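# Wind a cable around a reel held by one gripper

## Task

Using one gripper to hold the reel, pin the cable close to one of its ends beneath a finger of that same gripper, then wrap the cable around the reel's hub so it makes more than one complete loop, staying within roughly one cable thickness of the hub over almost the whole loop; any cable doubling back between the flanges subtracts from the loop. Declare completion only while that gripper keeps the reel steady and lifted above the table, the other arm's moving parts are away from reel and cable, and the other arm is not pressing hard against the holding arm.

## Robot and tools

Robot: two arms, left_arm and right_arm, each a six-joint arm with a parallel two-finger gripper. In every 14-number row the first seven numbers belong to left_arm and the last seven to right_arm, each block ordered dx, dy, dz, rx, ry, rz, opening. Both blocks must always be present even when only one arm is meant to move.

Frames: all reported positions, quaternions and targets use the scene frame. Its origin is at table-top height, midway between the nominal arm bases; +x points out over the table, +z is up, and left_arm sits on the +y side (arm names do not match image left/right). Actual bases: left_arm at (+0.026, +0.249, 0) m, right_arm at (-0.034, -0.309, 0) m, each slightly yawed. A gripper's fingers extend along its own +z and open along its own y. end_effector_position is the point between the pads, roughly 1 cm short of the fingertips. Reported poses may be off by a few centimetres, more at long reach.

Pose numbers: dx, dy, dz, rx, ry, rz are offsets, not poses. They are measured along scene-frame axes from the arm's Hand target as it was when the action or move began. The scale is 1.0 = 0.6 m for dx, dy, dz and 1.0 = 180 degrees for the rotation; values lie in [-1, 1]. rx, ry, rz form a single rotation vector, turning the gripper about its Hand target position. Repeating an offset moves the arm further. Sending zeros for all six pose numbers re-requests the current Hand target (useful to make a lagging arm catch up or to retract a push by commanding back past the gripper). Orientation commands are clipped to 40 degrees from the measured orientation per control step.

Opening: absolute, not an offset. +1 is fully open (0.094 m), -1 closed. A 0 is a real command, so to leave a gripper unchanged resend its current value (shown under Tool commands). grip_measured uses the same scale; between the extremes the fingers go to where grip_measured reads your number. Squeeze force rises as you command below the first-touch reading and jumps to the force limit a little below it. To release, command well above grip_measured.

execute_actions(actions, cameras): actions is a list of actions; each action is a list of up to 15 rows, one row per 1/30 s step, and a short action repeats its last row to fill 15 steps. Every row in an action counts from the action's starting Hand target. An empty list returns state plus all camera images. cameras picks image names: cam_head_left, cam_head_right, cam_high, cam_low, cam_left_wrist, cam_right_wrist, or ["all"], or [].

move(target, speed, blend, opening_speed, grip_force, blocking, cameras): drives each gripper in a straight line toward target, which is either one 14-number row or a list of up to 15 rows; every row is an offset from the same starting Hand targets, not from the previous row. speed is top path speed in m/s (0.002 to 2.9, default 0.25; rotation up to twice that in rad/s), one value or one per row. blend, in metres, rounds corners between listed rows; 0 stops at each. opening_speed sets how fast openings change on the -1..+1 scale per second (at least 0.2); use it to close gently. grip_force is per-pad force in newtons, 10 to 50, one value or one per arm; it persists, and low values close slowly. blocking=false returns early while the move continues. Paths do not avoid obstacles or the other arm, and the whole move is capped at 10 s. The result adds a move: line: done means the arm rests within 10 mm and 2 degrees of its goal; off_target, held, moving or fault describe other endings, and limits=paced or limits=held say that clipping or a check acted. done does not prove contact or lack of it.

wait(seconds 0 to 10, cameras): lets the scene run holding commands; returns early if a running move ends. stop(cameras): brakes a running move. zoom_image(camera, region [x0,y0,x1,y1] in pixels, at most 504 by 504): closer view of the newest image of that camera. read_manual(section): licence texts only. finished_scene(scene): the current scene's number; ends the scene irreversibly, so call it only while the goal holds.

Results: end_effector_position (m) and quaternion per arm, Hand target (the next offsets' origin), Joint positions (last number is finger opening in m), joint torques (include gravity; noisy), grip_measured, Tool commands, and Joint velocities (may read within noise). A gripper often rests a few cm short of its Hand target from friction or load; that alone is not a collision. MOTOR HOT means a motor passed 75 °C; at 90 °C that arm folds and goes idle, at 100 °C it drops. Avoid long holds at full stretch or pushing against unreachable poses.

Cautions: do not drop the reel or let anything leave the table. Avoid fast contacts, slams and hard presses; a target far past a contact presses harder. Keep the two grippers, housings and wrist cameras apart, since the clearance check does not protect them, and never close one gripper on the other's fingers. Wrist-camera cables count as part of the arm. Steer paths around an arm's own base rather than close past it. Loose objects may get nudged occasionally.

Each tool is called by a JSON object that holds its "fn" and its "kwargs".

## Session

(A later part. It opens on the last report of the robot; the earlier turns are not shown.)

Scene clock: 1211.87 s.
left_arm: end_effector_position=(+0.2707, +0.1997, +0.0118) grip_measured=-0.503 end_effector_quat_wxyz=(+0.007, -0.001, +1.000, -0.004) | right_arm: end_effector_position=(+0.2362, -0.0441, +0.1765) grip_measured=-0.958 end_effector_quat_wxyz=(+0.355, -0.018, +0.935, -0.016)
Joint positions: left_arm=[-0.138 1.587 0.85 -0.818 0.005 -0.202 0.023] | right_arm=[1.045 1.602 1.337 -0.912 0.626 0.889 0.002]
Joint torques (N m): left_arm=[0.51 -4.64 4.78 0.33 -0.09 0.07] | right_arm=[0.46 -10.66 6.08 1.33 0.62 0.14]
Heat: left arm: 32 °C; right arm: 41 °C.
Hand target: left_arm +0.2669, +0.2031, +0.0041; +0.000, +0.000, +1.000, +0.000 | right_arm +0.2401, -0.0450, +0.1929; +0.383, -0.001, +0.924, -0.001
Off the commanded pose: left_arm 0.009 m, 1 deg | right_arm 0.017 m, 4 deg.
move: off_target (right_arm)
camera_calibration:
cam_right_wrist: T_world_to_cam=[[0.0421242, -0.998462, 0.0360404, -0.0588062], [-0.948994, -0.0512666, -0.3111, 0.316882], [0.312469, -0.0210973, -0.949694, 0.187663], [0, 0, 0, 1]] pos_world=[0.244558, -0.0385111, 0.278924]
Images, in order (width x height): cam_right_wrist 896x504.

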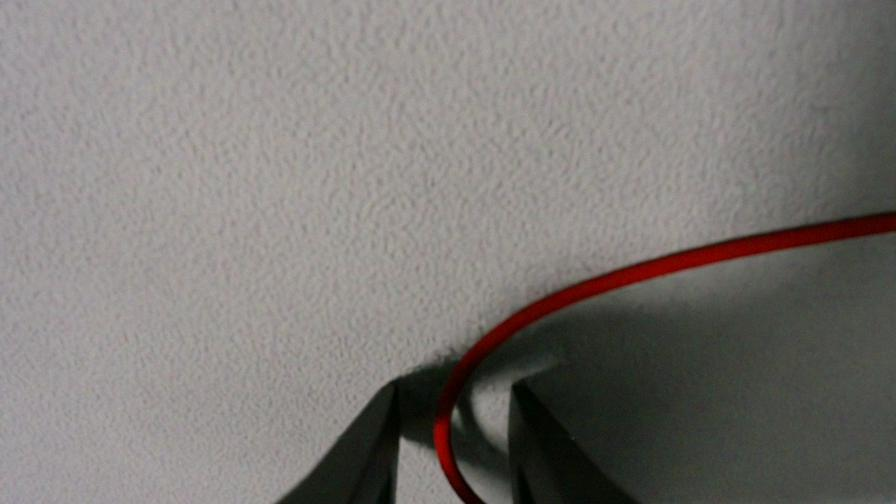

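{"fn": "move", "kwargs": {"target": [[0,0,0.003,0,0,0,-1.0, 0,0,0,0,0,0,-1.0],[0,0,0.15,0,0,0,-1.0, 0,0,0,0,0,0,-1.0]], "speed": [0.05,0.15], "opening_speed": 0.5, "cameras": ["cam_right_wrist","cam_head_left","cam_low"]}}

Scene clock: 1218.50 s.
left_arm: end_effector_position=(+0.2619, +0.2015, +0.0856) grip_measured=-0.960 end_effector_quat_wxyz=(-0.013, -0.001, +1.000, +0.000) | right_arm: end_effector_position=(+0.2362, -0.0441, +0.1765) grip_measured=-0.958 end_effector_quat_wxyz=(+0.355, -0.018, +0.935, -0.016)
Joint positions: left_arm=[-0.138 1.492 1.069 -1.174 0.005 -0.202 0.002] | right_arm=[1.045 1.602 1.337 -0.912 0.626 0.889 0.002]
Joint torques (N m): left_arm=[0.4 -6.65 9.48 -0.04 -0.07 0.15] | right_arm=[0.44 -10.65 6.09 1.33 0.62 0.14]
Heat: left arm: 32 °C; right arm: 41 °C.
Hand target: left_arm +0.2670, +0.2031, +0.0942; +0.000, +0.000, +1.000, +0.000 | right_arm +0.2401, -0.0450, +0.1929; +0.383, -0.001, +0.924, -0.001
Off the commanded pose: left_arm 0.010 m, 1 deg | right_arm 0.017 m, 4 deg.
move: off_target (right_arm)
camera_calibration:
cam_right_wrist: T_world_to_cam=[[0.0421242, -0.998462, 0.0360404, -0.0588062], [-0.948994, -0.0512666, -0.3111, 0.316882], [0.312469, -0.0210973, -0.949694, 0.187663], [0, 0, 0, 1]] pos_world=[0.244558, -0.0385111, 0.278924]
Images, in order (width x height): cam_head_left 896x504, cam_low 896x504, cam_right_wrist 896x504.

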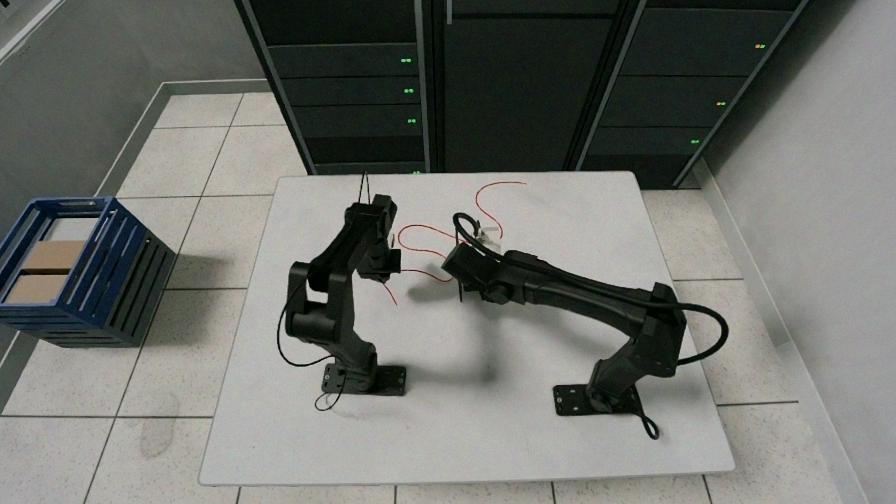

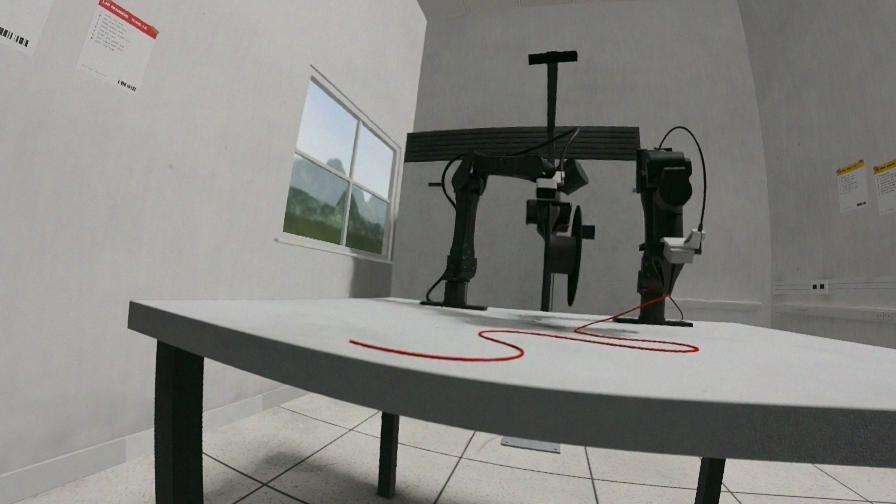

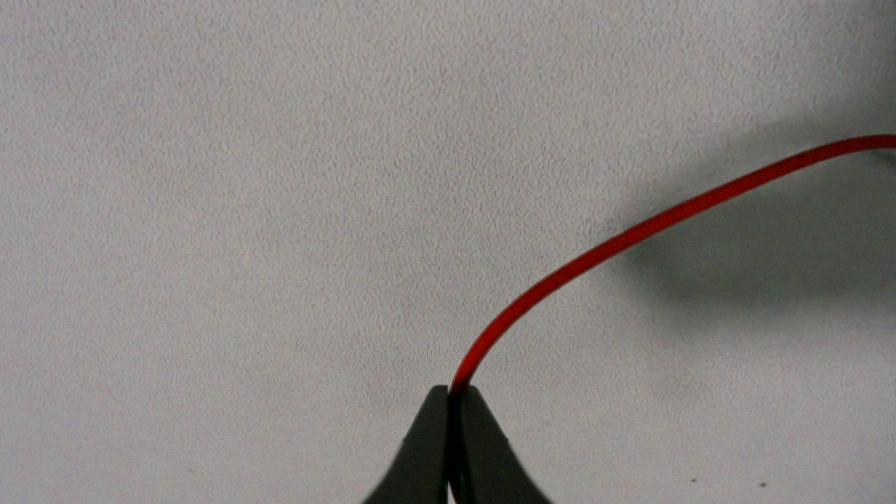

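{"fn": "move", "kwargs": {"target": [[0.255,-0.1385,0.093,0,0,0,-1.0, 0,0,0,0,0,0,-1.0],[0.255,-0.1385,0.093,0,0,0,-1.0, 0.0733,0.1067,0.0,0,0,0,-1.0]], "speed": 0.2, "cameras": ["all"]}}

Scene clock: 1279.27 s.
left_arm: end_effector_position=(+0.4165, +0.1214, +0.1519) grip_measured=-0.960 end_effector_quat_wxyz=(+0.007, +0.003, +1.000, -0.005) | right_arm: end_effector_position=(+0.2732, +0.0145, +0.1760) grip_measured=-0.958 end_effector_quat_wxyz=(+0.360, -0.015, +0.933, -0.010)
Joint positions: left_arm=[-0.255 2.141 2.148 -1.562 0.005 -0.311 0.002] | right_arm=[1.037 1.854 1.621 -0.921 0.627 0.879 0.002]
Joint torques (N m): left_arm=[-0.34 -9.46 9.95 -0.01 -0.09 -0.14] | right_arm=[-0.47 -9.46 9.77 1.19 0.56 0.01]
Heat: left arm: 35 °C; right arm: 41 °C.
Hand target: left_arm +0.4200, +0.1200, +0.1499; +0.000, +0.000, +1.000, +0.000 | right_arm +0.2841, +0.0191, +0.1931; +0.383, -0.001, +0.924, +0.000
Off the commanded pose: left_arm 0.004 m, 1 deg | right_arm 0.021 m, 3 deg.
joint sent to its limit (left arm) — joint 4 (wrist pitch), lower limit. The joint targets still meet the commanded pose.
move: off_target (right_arm)
camera_calibration:
cam_left_wrist: T_world_to_cam=[[-0.00603116, -0.999941, 0.00906349, 0.123401], [-0.901182, 0.00936331, 0.43334, 0.343873], [-0.433399, -0.00555431, -0.901185, 0.405663], [0, 0, 0, 1]] pos_world=[0.486451, 0.122427, 0.215444]
cam_right_wrist: T_world_to_cam=[[0.0414577, -0.998856, 0.0238186, 0.000443946], [-0.945412, -0.0469293, -0.322481, 0.355827], [0.32323, -0.00914906, -0.946276, 0.173197], [0, 0, 0, 1]] pos_world=[0.280402, 0.0187268, 0.278629]

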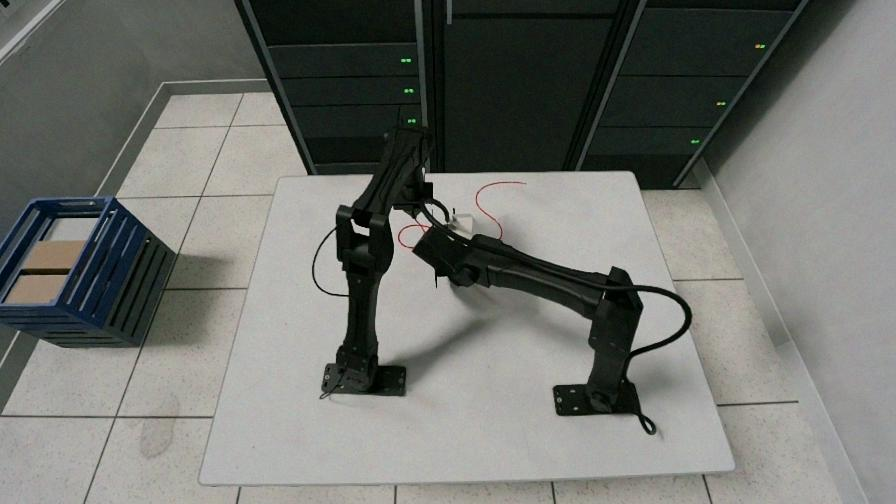

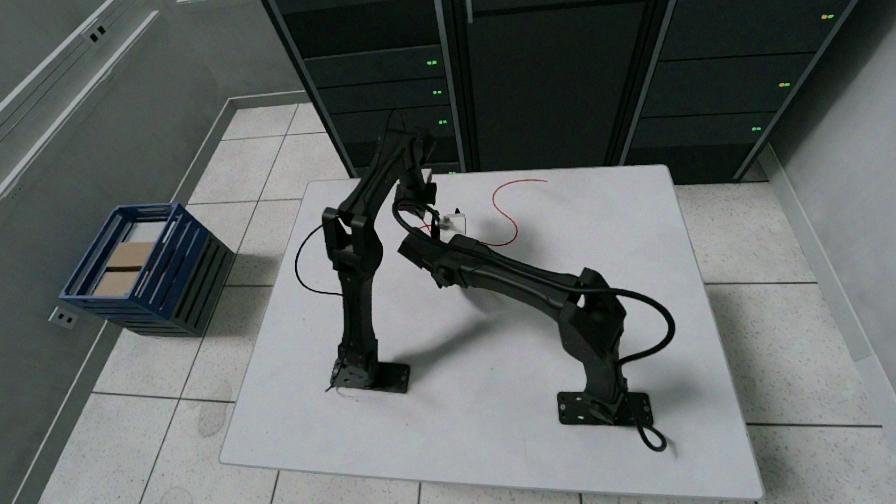

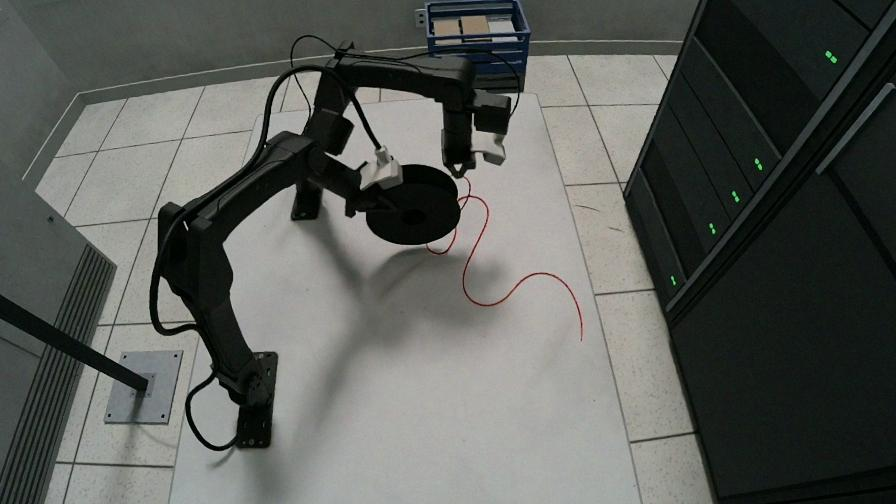

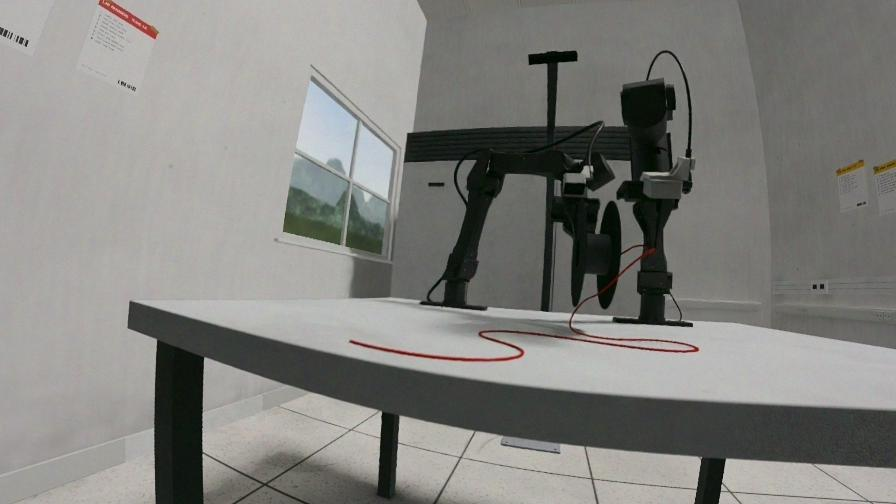

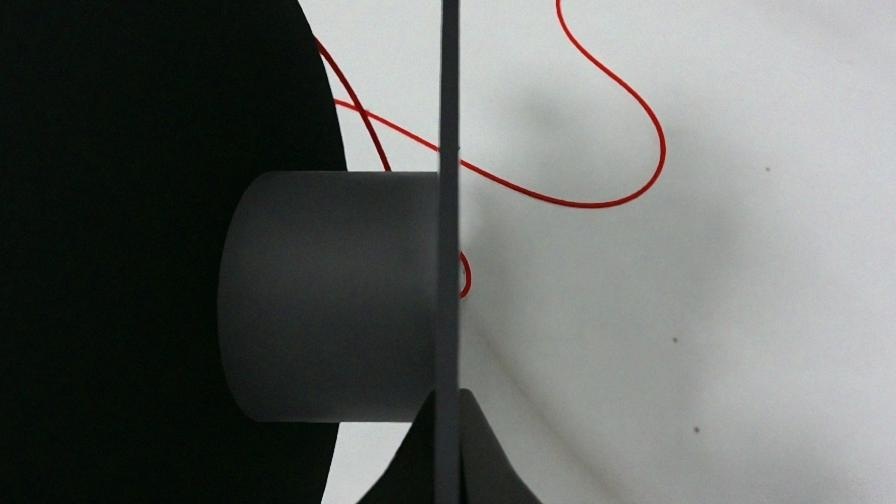

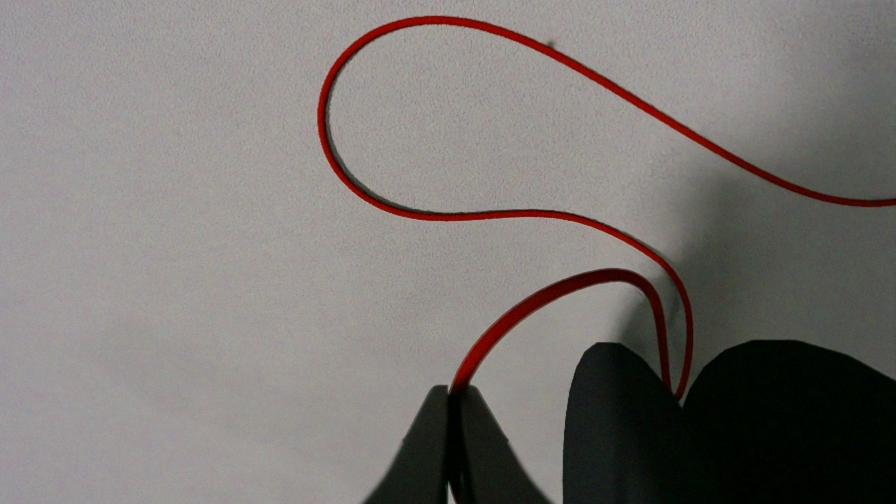

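{"fn": "move", "kwargs": {"target": [0,0,0,0,0,0,-1.0, 0.0,0.0,-0.0733,0,0,0,-1.0], "speed": 0.06, "cameras": ["cam_low","cam_left_wrist"]}}

Scene clock: 1294.67 s.
left_arm: end_effector_position=(+0.4164, +0.1214, +0.1519) grip_measured=-0.960 end_effector_quat_wxyz=(+0.006, +0.003, +1.000, -0.005) | right_arm: end_effector_position=(+0.2762, +0.0197, +0.1464) grip_measured=-0.958 end_effector_quat_wxyz=(+0.366, -0.011, +0.931, +0.000)
Joint positions: left_arm=[-0.255 2.141 2.148 -1.562 0.005 -0.311 0.002] | right_arm=[1.037 1.865 1.508 -0.771 0.627 0.879 0.002]
Joint torques (N m): left_arm=[-0.13 -9.32 9.89 0 -0.08 -0.11] | right_arm=[-0.47 -9.58 6.27 1.43 0.53 0.01]
Heat: left arm: 34 °C; right arm: 41 °C.
Hand target: left_arm +0.4199, +0.1200, +0.1499; +0.000, +0.000, +1.000, +0.000 | right_arm +0.2841, +0.0190, +0.1490; +0.383, -0.001, +0.924, -0.001
Off the commanded pose: left_arm 0.004 m, 1 deg | right_arm 0.008 m, 2 deg.
joint sent to its limit (left arm) — joint 4 (wrist pitch), lower limit. The joint targets still meet the commanded pose.
move: done
camera_calibration:
cam_left_wrist: T_world_to_cam=[[-0.00607071, -0.999941, 0.00897562, 0.123439], [-0.901006, 0.00936307, 0.433705, 0.343619], [-0.433764, -0.00545419, -0.90101, 0.405747], [0, 0, 0, 1]] pos_world=[0.48635, 0.122427, 0.215445]
Images, in order (width x height): cam_low 896x504, cam_left_wrist 896x504.

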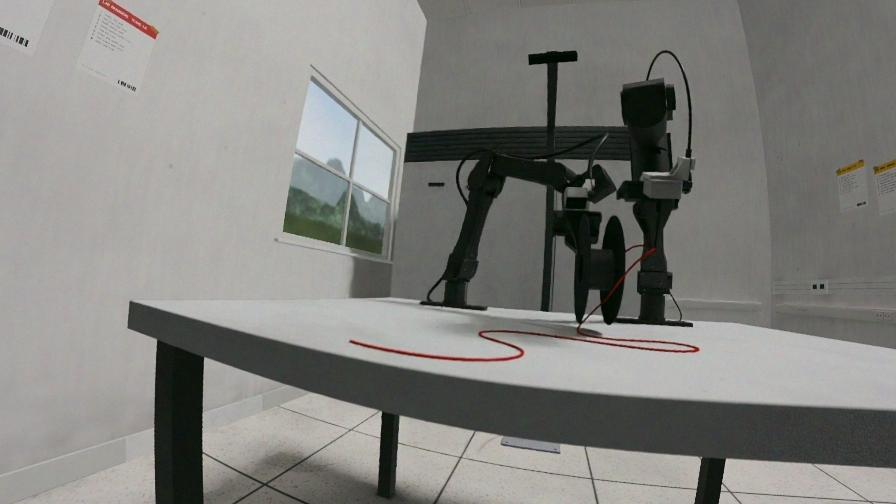

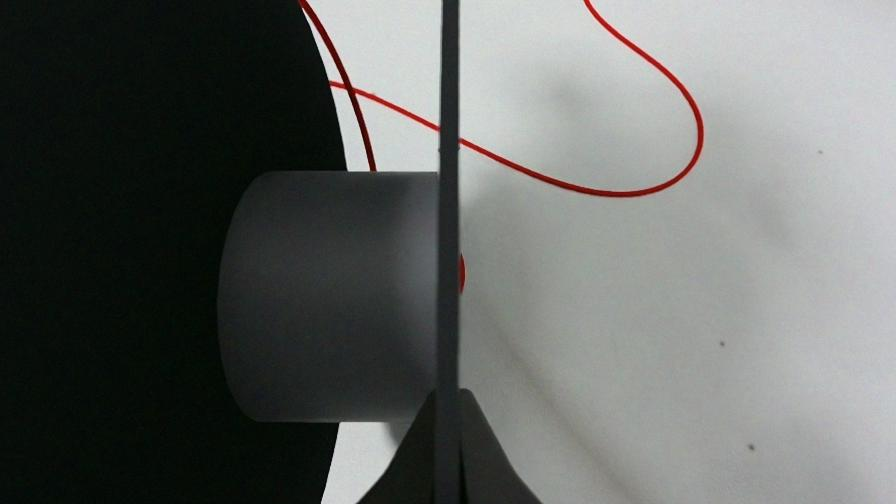

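{"fn": "move", "kwargs": {"target": [0,0,0,0,0,0,-1.0, 0.0,0.0,-0.025,0,0,0,-1.0], "speed": 0.04, "cameras": ["cam_low"]}}

{"fn": "zoom_image", "kwargs": {"camera": "cam_low", "region": [500, 160, 752, 360]}}

Scene clock: 1301.43 s.
left_arm: end_effector_position=(+0.4164, +0.1214, +0.1519) grip_measured=-0.960 end_effector_quat_wxyz=(+0.006, +0.003, +1.000, -0.005) | right_arm: end_effector_position=(+0.2764, +0.0200, +0.1326) grip_measured=-0.958 end_effector_quat_wxyz=(+0.367, -0.010, +0.930, +0.001)
Joint positions: left_arm=[-0.255 2.141 2.148 -1.562 0.005 -0.311 0.002] | right_arm=[1.037 1.871 1.46 -0.714 0.627 0.879 0.002]
Joint torques (N m): left_arm=[-0.1 -9.36 9.88 -0.02 -0.03 -0.09] | right_arm=[-0.49 -9.44 6.19 1.42 0.54 0.02]
Heat: left arm: 34 °C; right arm: 40 °C.
Hand target: left_arm +0.4199, +0.1200, +0.1499; +0.000, +0.000, +1.000, +0.000 | right_arm +0.2841, +0.0191, +0.1340; +0.383, -0.001, +0.924, -0.001
Off the commanded pose: left_arm 0.004 m, 1 deg | right_arm 0.008 m, 2 deg.
joint sent to its limit (left arm) — joint 4 (wrist pitch), lower limit. The joint targets still meet the commanded pose.
move: done
Images, in order (width x height): cam_low 896x504.

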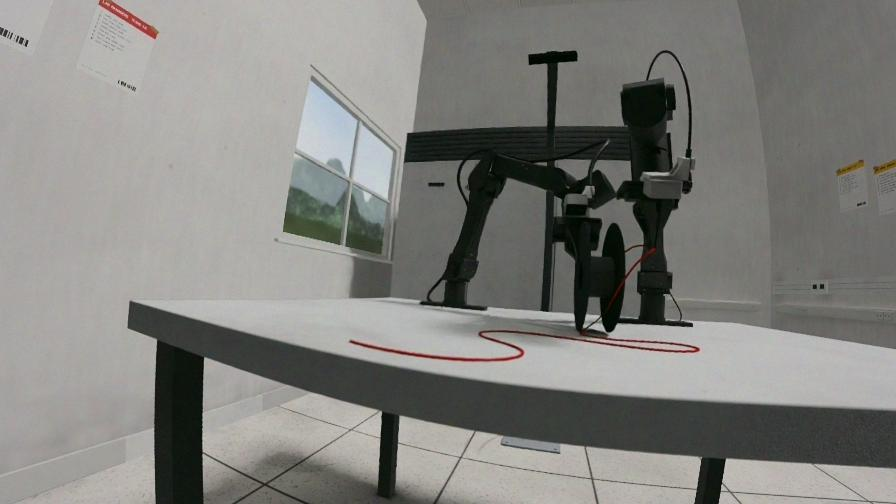

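Scaled by 2.000 from the camera's 896x504 image, which has a finer 1280x720 frame.

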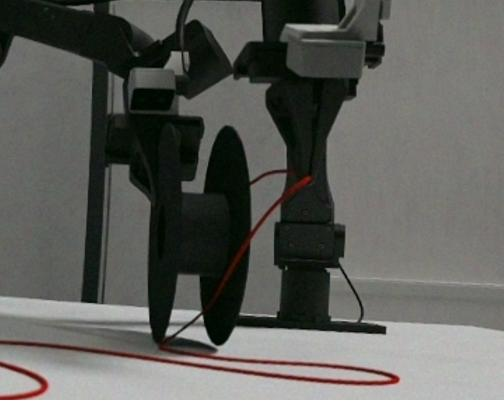

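{"fn": "move", "kwargs": {"target": [0,0,0,0,0,0,-1.0, 0.0,0.0,-0.0117,0,0,0,-1.0], "speed": 0.03, "cameras": ["cam_low"]}}

{"fn": "zoom_image", "kwargs": {"camera": "cam_low", "region": [550, 210, 650, 350]}}

Scene clock: 1306.00 s.
left_arm: end_effector_position=(+0.4164, +0.1214, +0.1519) grip_measured=-0.960 end_effector_quat_wxyz=(+0.006, +0.003, +1.000, -0.005) | right_arm: end_effector_position=(+0.2784, +0.0214, +0.1308) grip_measured=-0.958 end_effector_quat_wxyz=(+0.374, -0.007, +0.928, +0.005)
Joint positions: left_arm=[-0.255 2.141 2.148 -1.562 0.005 -0.311 0.002] | right_arm=[1.037 1.871 1.444 -0.68 0.634 0.878 0.002]
Joint torques (N m): left_arm=[-0.1 -9.48 10.19 0.02 -0.09 -0.08] | right_arm=[-0.5 -8.96 5.85 1.38 0.48 0.03]
Heat: left arm: 34 °C; right arm: 40 °C.
Hand target: left_arm +0.4199, +0.1200, +0.1499; +0.000, +0.000, +1.000, +0.000 | right_arm +0.2841, +0.0191, +0.1269; +0.383, -0.001, +0.924, -0.001
Off the commanded pose: left_arm 0.004 m, 1 deg | right_arm 0.007 m, 2 deg.
joint sent to its limit (left arm) — joint 4 (wrist pitch), lower limit. The joint targets still meet the commanded pose.
move: done
Images, in order (width x height): cam_low 896x504.

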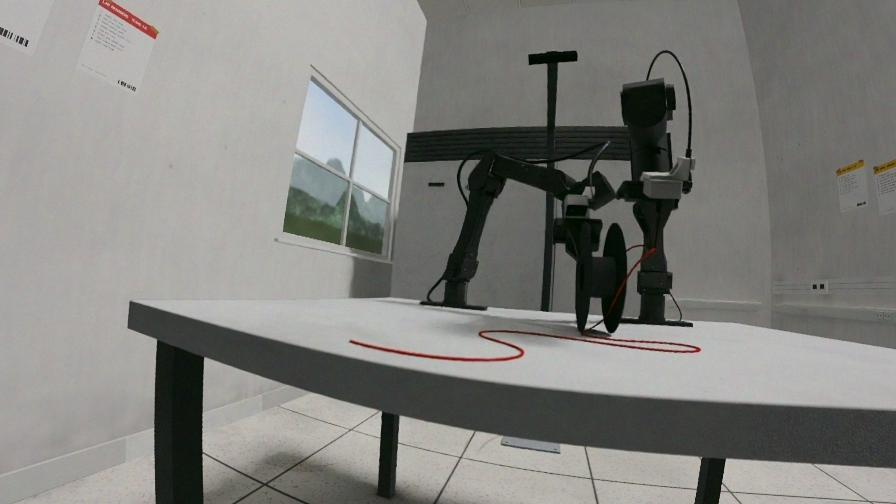

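Scaled by 3.600 from the camera's 896x504 image, which has a finer 1280x720 frame.

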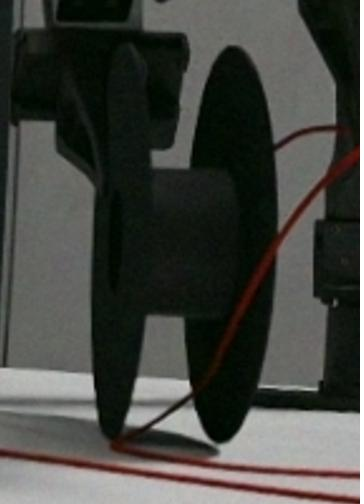

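{"fn": "execute_actions", "kwargs": {"actions": [], "cameras": ["cam_head_left","cam_head_right","cam_high","cam_right_wrist"]}}

{"fn": "zoom_image", "kwargs": {"camera": "cam_high", "region": [340, 100, 540, 280]}}

{"fn": "zoom_image", "kwargs": {"camera": "cam_head_right", "region": [360, 160, 520, 300]}}

Scene clock: 1326.27 s.
left_arm: end_effector_position=(+0.4164, +0.1214, +0.1519) grip_measured=-0.960 end_effector_quat_wxyz=(+0.006, +0.003, +1.000, -0.005) | right_arm: end_effector_position=(+0.2785, +0.0214, +0.1308) grip_measured=-0.958 end_effector_quat_wxyz=(+0.374, -0.007, +0.928, +0.006)
Joint positions: left_arm=[-0.255 2.141 2.148 -1.562 0.005 -0.311 0.002] | right_arm=[1.037 1.871 1.444 -0.68 0.634 0.878 0.002]
Joint velocities: within noise
Joint torques (N m): left_arm=[-0.13 -9.54 10.14 0.06 -0.06 -0.07] | right_arm=[-0.5 -8.94 5.79 1.4 0.47 0.03]
Heat: left arm: 34 °C; right arm: 40 °C.
Hand target: left_arm +0.4199, +0.1200, +0.1499; +0.000, +0.000, +1.000, +0.000 | right_arm +0.2841, +0.0191, +0.1270; +0.383, -0.001, +0.924, +0.000
Tool commands: left_gripper/opening=-1.0 right_gripper/opening=-1.0
Off the commanded pose: left_arm 0.004 m, 1 deg | right_arm 0.007 m, 2 deg.
camera_calibration:
cam_right_wrist: T_world_to_cam=[[0.0387763, -0.99919, -0.0107506, 0.0134834], [-0.935721, -0.0325341, -0.351239, 0.347365], [0.350604, 0.0236793, -0.936224, 0.119083], [0, 0, 0, 1]] pos_world=[0.282763, 0.0219539, 0.233642]
Images, in order (width x height): cam_head_left 896x504, cam_head_right 896x504, cam_high 896x504, cam_right_wrist 896x504.

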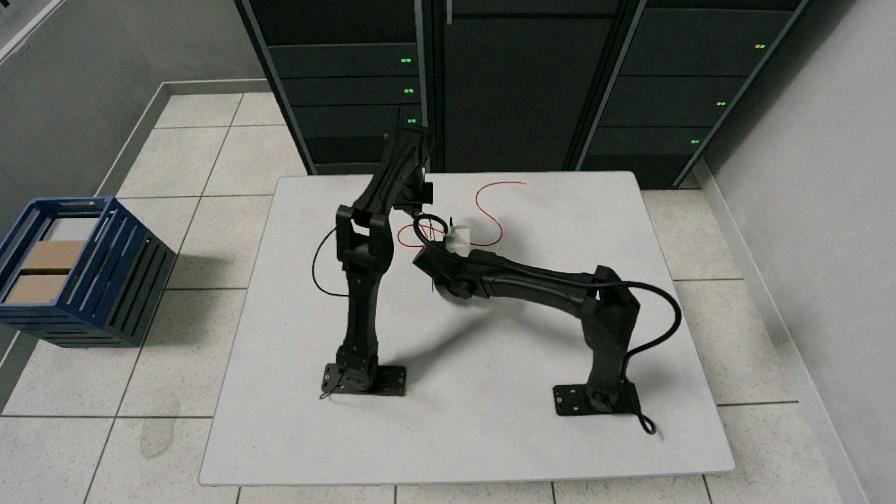

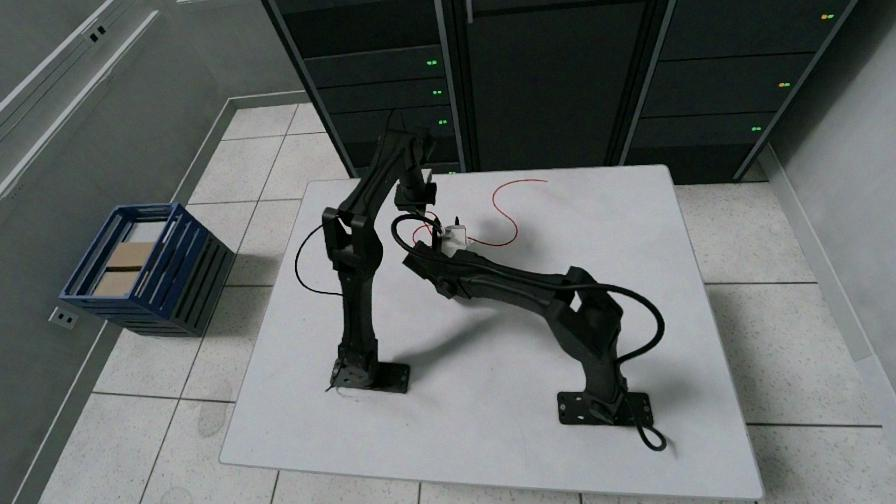

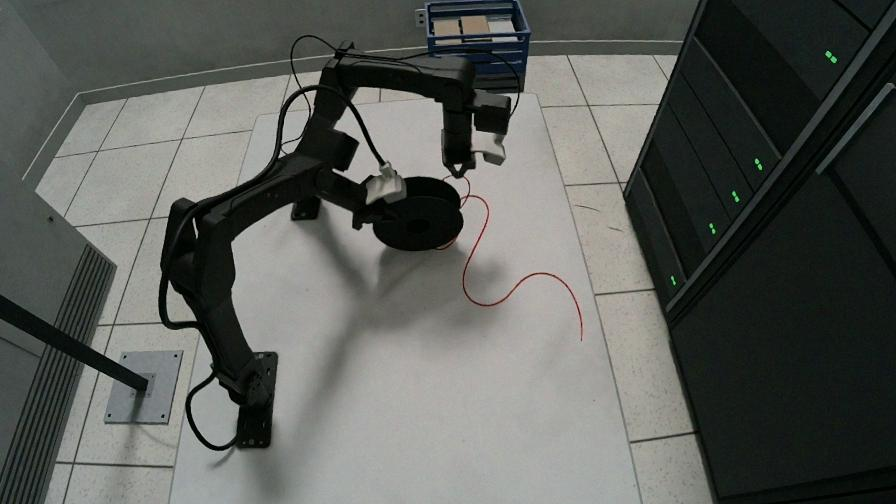

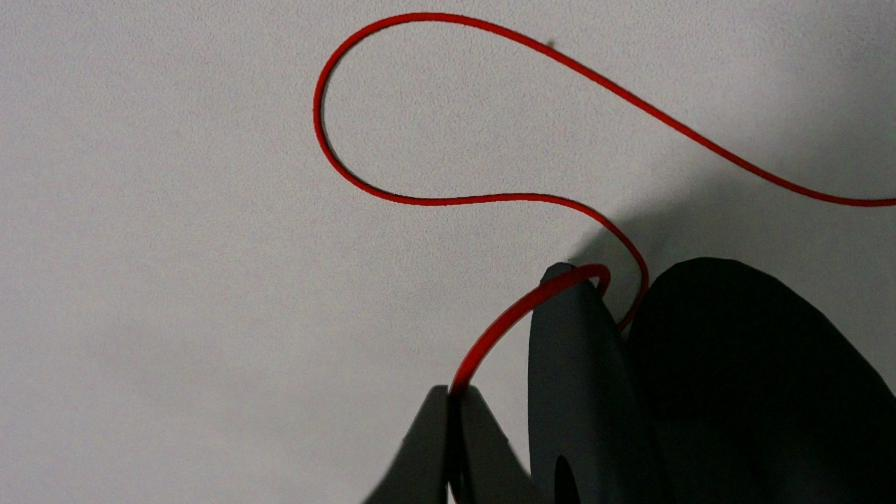

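Scaled by 2.520 from the camera's 896x504 image, which has a finer 1280x720 frame.

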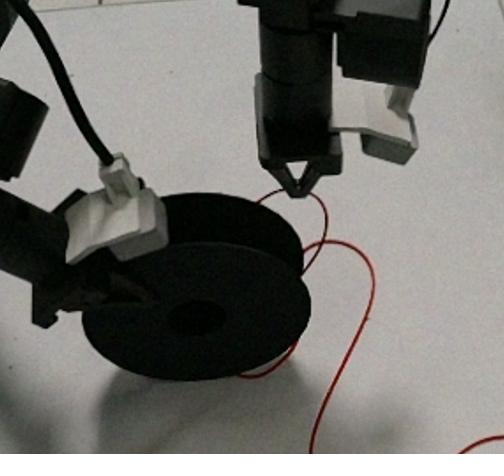

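Scaled by 3.150 from the camera's 896x504 image, which has a finer 1280x720 frame.

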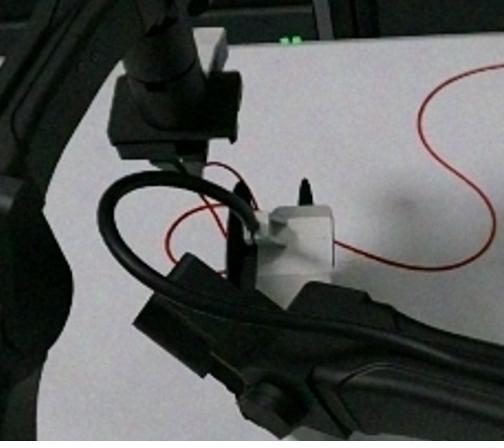

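{"fn": "move", "kwargs": {"target": [[0,0,0,0,0,0,-1.0, 0,0,0,0,0,0,-0.234],[0,0,0,0,0,0,-1.0, -0.04,0.002,0.05,0,-0.1,0,-0.234],[0,0,0,0,0,0,-1.0, -0.0638,0.004,0.0683,0,-0.1833,0,-0.234]], "speed": [0.1,0.1,0.1], "blend": [0,0.01,0], "opening_speed": 0.5, "cameras": ["cam_left_wrist","cam_head_right","cam_high","cam_low"]}}

Scene clock: 1352.03 s.
left_arm: end_effector_position=(+0.4164, +0.1214, +0.1519) grip_measured=-0.960 end_effector_quat_wxyz=(+0.006, +0.003, +1.000, -0.005) | right_arm: end_effector_position=(+0.2480, +0.0260, +0.1590) grip_measured=-0.236 end_effector_quat_wxyz=(+0.623, -0.010, +0.782, -0.006)
Joint positions: left_arm=[-0.255 2.141 2.148 -1.562 0.005 -0.311 0.002] | right_arm=[1.25 1.802 1.001 0.162 1.186 0.581 0.036]
Joint torques (N m): left_arm=[-0.29 -9.42 9.98 0.02 -0.06 -0.07] | right_arm=[0.39 -11.41 5.26 1.54 0.43 0.01]
Heat: left arm: 35 °C; right arm: 40 °C.
Hand target: left_arm +0.4199, +0.1200, +0.1499; +0.000, +0.000, +1.000, +0.000 | right_arm +0.2458, +0.0215, +0.1680; +0.630, +0.000, +0.777, -0.001
Off the commanded pose: left_arm 0.004 m, 1 deg | right_arm 0.010 m, 2 deg.
joint sent to its limit (left arm) — joint 4 (wrist pitch), lower limit. The joint targets still meet the commanded pose.
move: done
camera_calibration:
cam_left_wrist: T_world_to_cam=[[-0.00607071, -0.999941, 0.00897562, 0.123439], [-0.901006, 0.00936307, 0.433705, 0.343619], [-0.433764, -0.00545419, -0.90101, 0.405747], [0, 0, 0, 1]] pos_world=[0.48635, 0.122427, 0.215445]
Images, in order (width x height): cam_head_right 896x504, cam_high 896x504, cam_low 896x504, cam_left_wrist 896x504.

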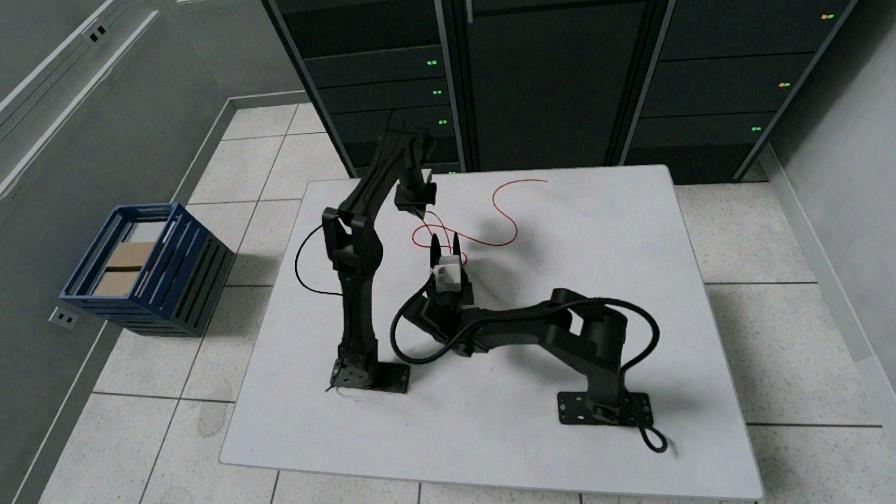

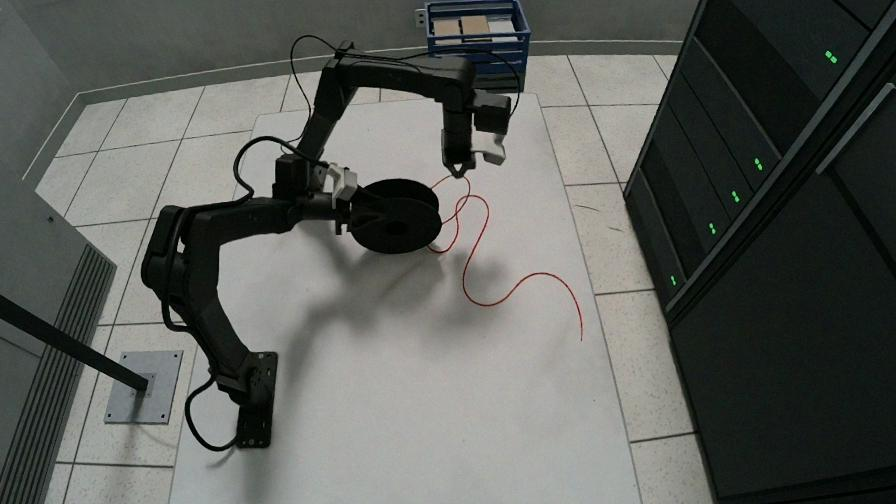

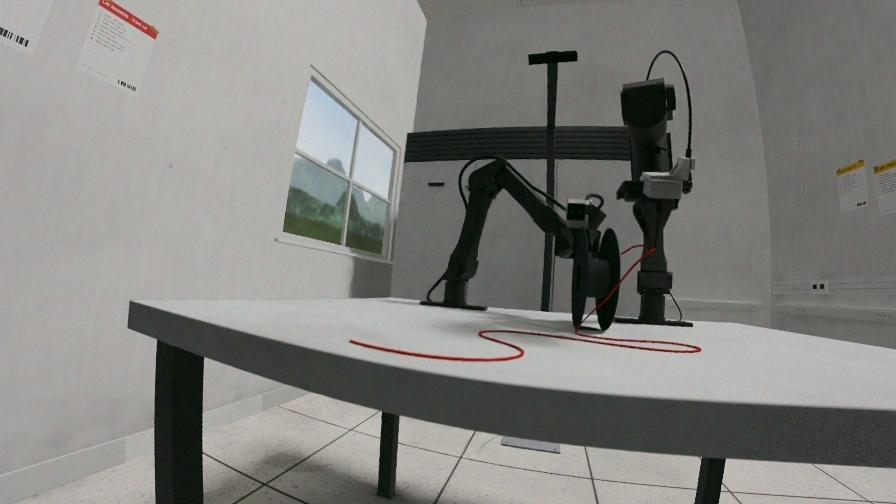

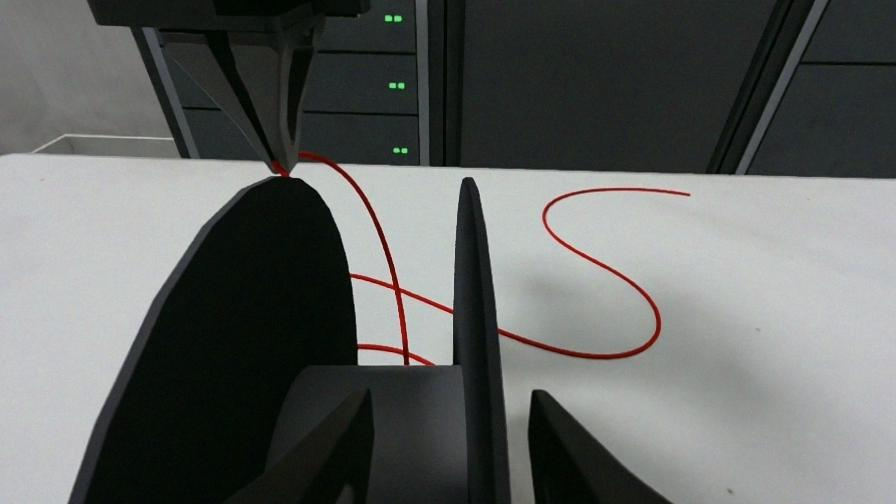

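{"fn": "move", "kwargs": {"target": [[-0.0115,-0.0017,0.1302,0,-0.111,0,-1.0, 0,-0.0117,0,0,0,0,-0.15],[-0.0282,-0.0975,0.1468,0,-0.111,0,-1.0, 0,-0.0117,0,0,0,0,-0.15]], "speed": 0.12, "blend": [0.01,0], "cameras": ["cam_left_wrist","cam_right_wrist","cam_head_right","cam_low"]}}

Scene clock: 1450.77 s.
left_arm: end_effector_position=(+0.3993, +0.0606, +0.2380) grip_measured=-0.960 end_effector_quat_wxyz=(+0.173, +0.006, +0.985, -0.006) | right_arm: end_effector_position=(+0.2461, +0.0201, +0.1584) grip_measured=-0.152 end_effector_quat_wxyz=(+0.624, -0.012, +0.782, -0.007)
Joint positions: left_arm=[-0.479 1.938 2.146 -1.471 -0.164 -0.503 0.002] | right_arm=[1.25 1.783 0.969 0.181 1.186 0.57 0.04]
Joint torques (N m): left_arm=[0.08 -7.9 10.14 0.48 -0.25 -0.06] | right_arm=[-0.17 -11.49 5.24 1.54 0.37 0.02]
Heat: left arm: 36 °C; right arm: 41 °C.
Hand target: left_arm +0.4030, +0.0614, +0.2379; +0.173, +0.000, +0.985, +0.000 | right_arm +0.2458, +0.0144, +0.1679; +0.630, +0.000, +0.777, -0.001
Off the commanded pose: left_arm 0.004 m, 1 deg | right_arm 0.011 m, 2 deg.
move: off_target (right_arm); blend cut to 0 m at target 1
camera_calibration:
cam_left_wrist: T_world_to_cam=[[-0.0138365, -0.999854, 0.0100439, 0.0646389], [-0.993448, 0.0148861, 0.113307, 0.404312], [-0.11344, -0.00841027, -0.993509, 0.369866], [0, 0, 0, 1]] pos_world=[0.444515, 0.0617215, 0.321005]
cam_right_wrist: T_world_to_cam=[[0.0319488, -0.998951, 0.0328105, 0.00845681], [-0.589359, -0.0453418, -0.806598, 0.313853], [0.807239, 0.00643268, -0.590189, -0.0105409], [0, 0, 0, 1]] pos_world=[0.193211, 0.0227464, 0.246655]
Images, in order (width x height): cam_head_right 896x504, cam_low 896x504, cam_left_wrist 896x504, cam_right_wrist 896x504.

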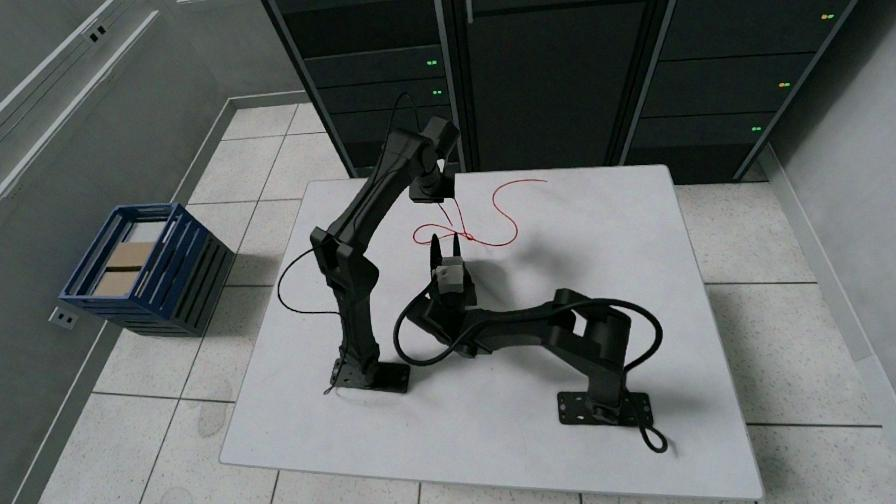

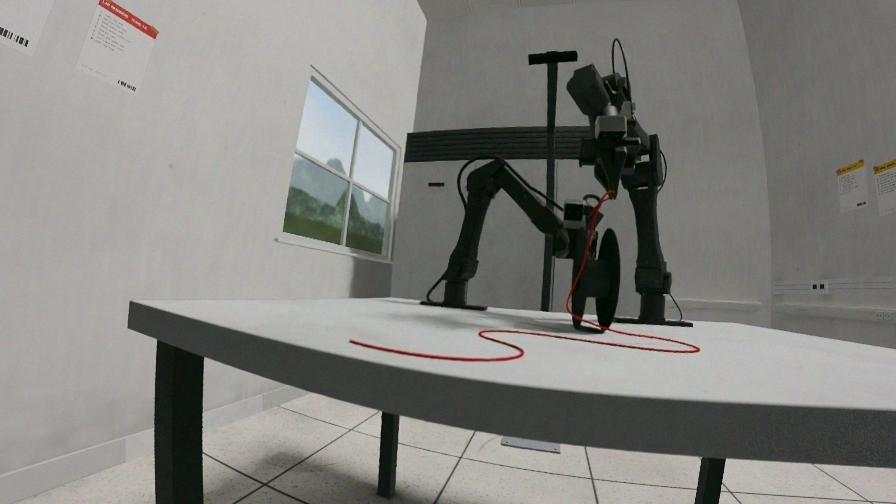

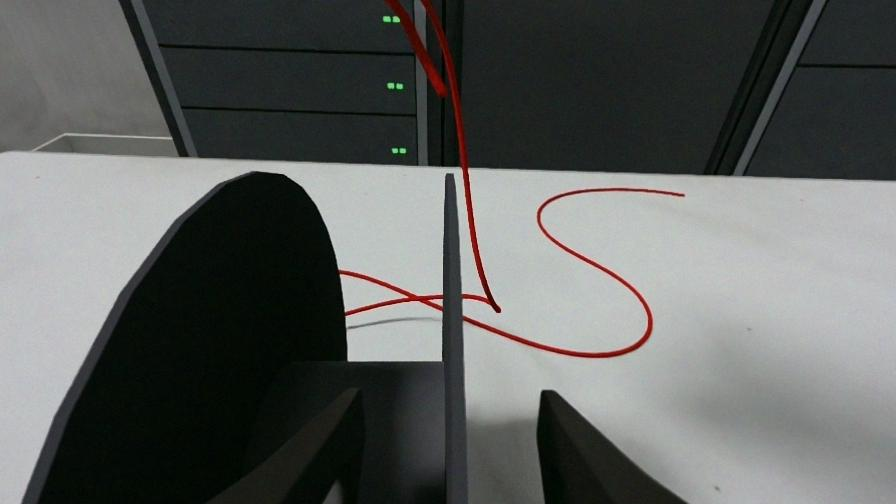

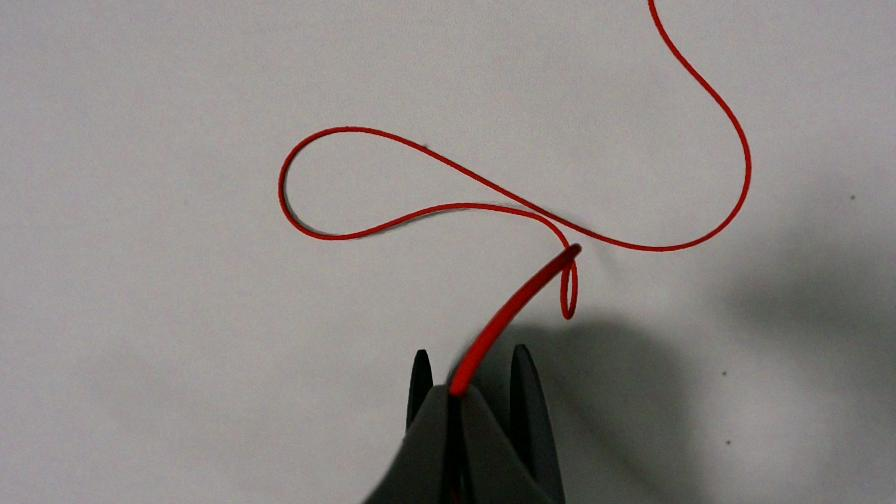

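{"fn": "move", "kwargs": {"target": [-0.0075,0.0067,-0.0933,0,0,0,-1.0, 0,0,0,0,0,0,-0.15], "speed": 0.1, "cameras": ["cam_left_wrist","cam_right_wrist"]}}

Scene clock: 1469.80 s.
left_arm: end_effector_position=(+0.4003, +0.0602, +0.1777) grip_measured=-0.960 end_effector_quat_wxyz=(+0.166, +0.006, +0.986, -0.001) | right_arm: end_effector_position=(+0.2461, +0.0201, +0.1584) grip_measured=-0.152 end_effector_quat_wxyz=(+0.624, -0.012, +0.782, -0.007)
Joint positions: left_arm=[-0.479 1.876 1.815 -1.22 -0.165 -0.504 0.002] | right_arm=[1.25 1.783 0.969 0.181 1.186 0.57 0.04]
Joint torques (N m): left_arm=[0.64 -11.82 5.59 0.65 -0.19 -0.13] | right_arm=[-0.14 -11.49 5.23 1.54 0.37 0.03]
Heat: left arm: 37 °C; right arm: 41 °C.
Hand target: left_arm +0.3985, +0.0655, +0.1819; +0.173, +0.000, +0.985, +0.000 | right_arm +0.2458, +0.0144, +0.1679; +0.630, +0.000, +0.777, -0.001
Off the commanded pose: left_arm 0.007 m, 1 deg | right_arm 0.011 m, 2 deg.
move: off_target (right_arm)
camera_calibration:
cam_left_wrist: T_world_to_cam=[[-0.0130147, -0.999915, -0.0000013558, 0.066346], [-0.991621, 0.0129066, 0.128531, 0.408851], [-0.12852, 0.00167414, -0.991705, 0.315168], [0, 0, 0, 1]] pos_world=[0.446794, 0.0605359, 0.260003]
cam_right_wrist: T_world_to_cam=[[0.0319488, -0.998951, 0.0328105, 0.00845681], [-0.589359, -0.0453418, -0.806598, 0.313853], [0.807239, 0.00643268, -0.590189, -0.0105409], [0, 0, 0, 1]] pos_world=[0.193211, 0.0227464, 0.246655]
Images, in order (width x height): cam_left_wrist 896x504, cam_right_wrist 896x504.

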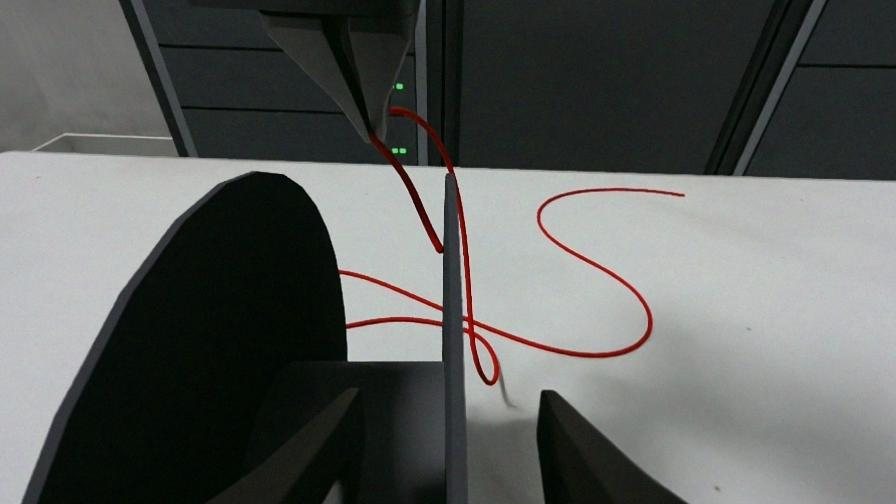

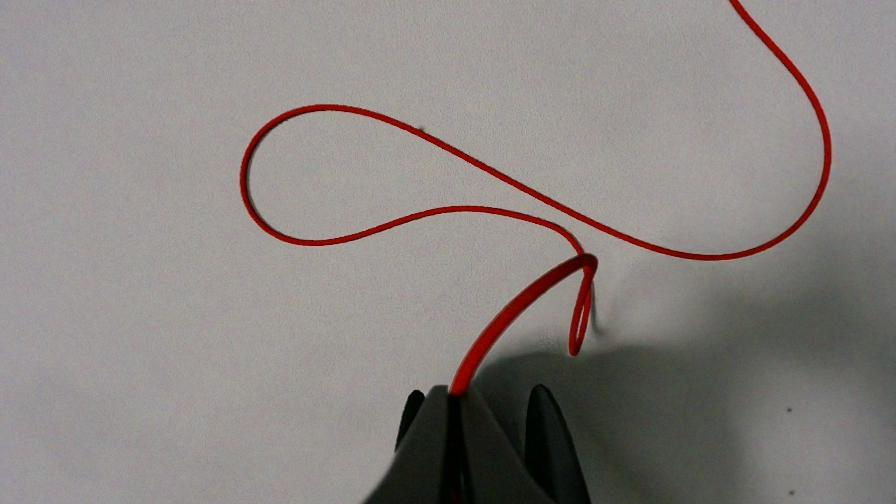

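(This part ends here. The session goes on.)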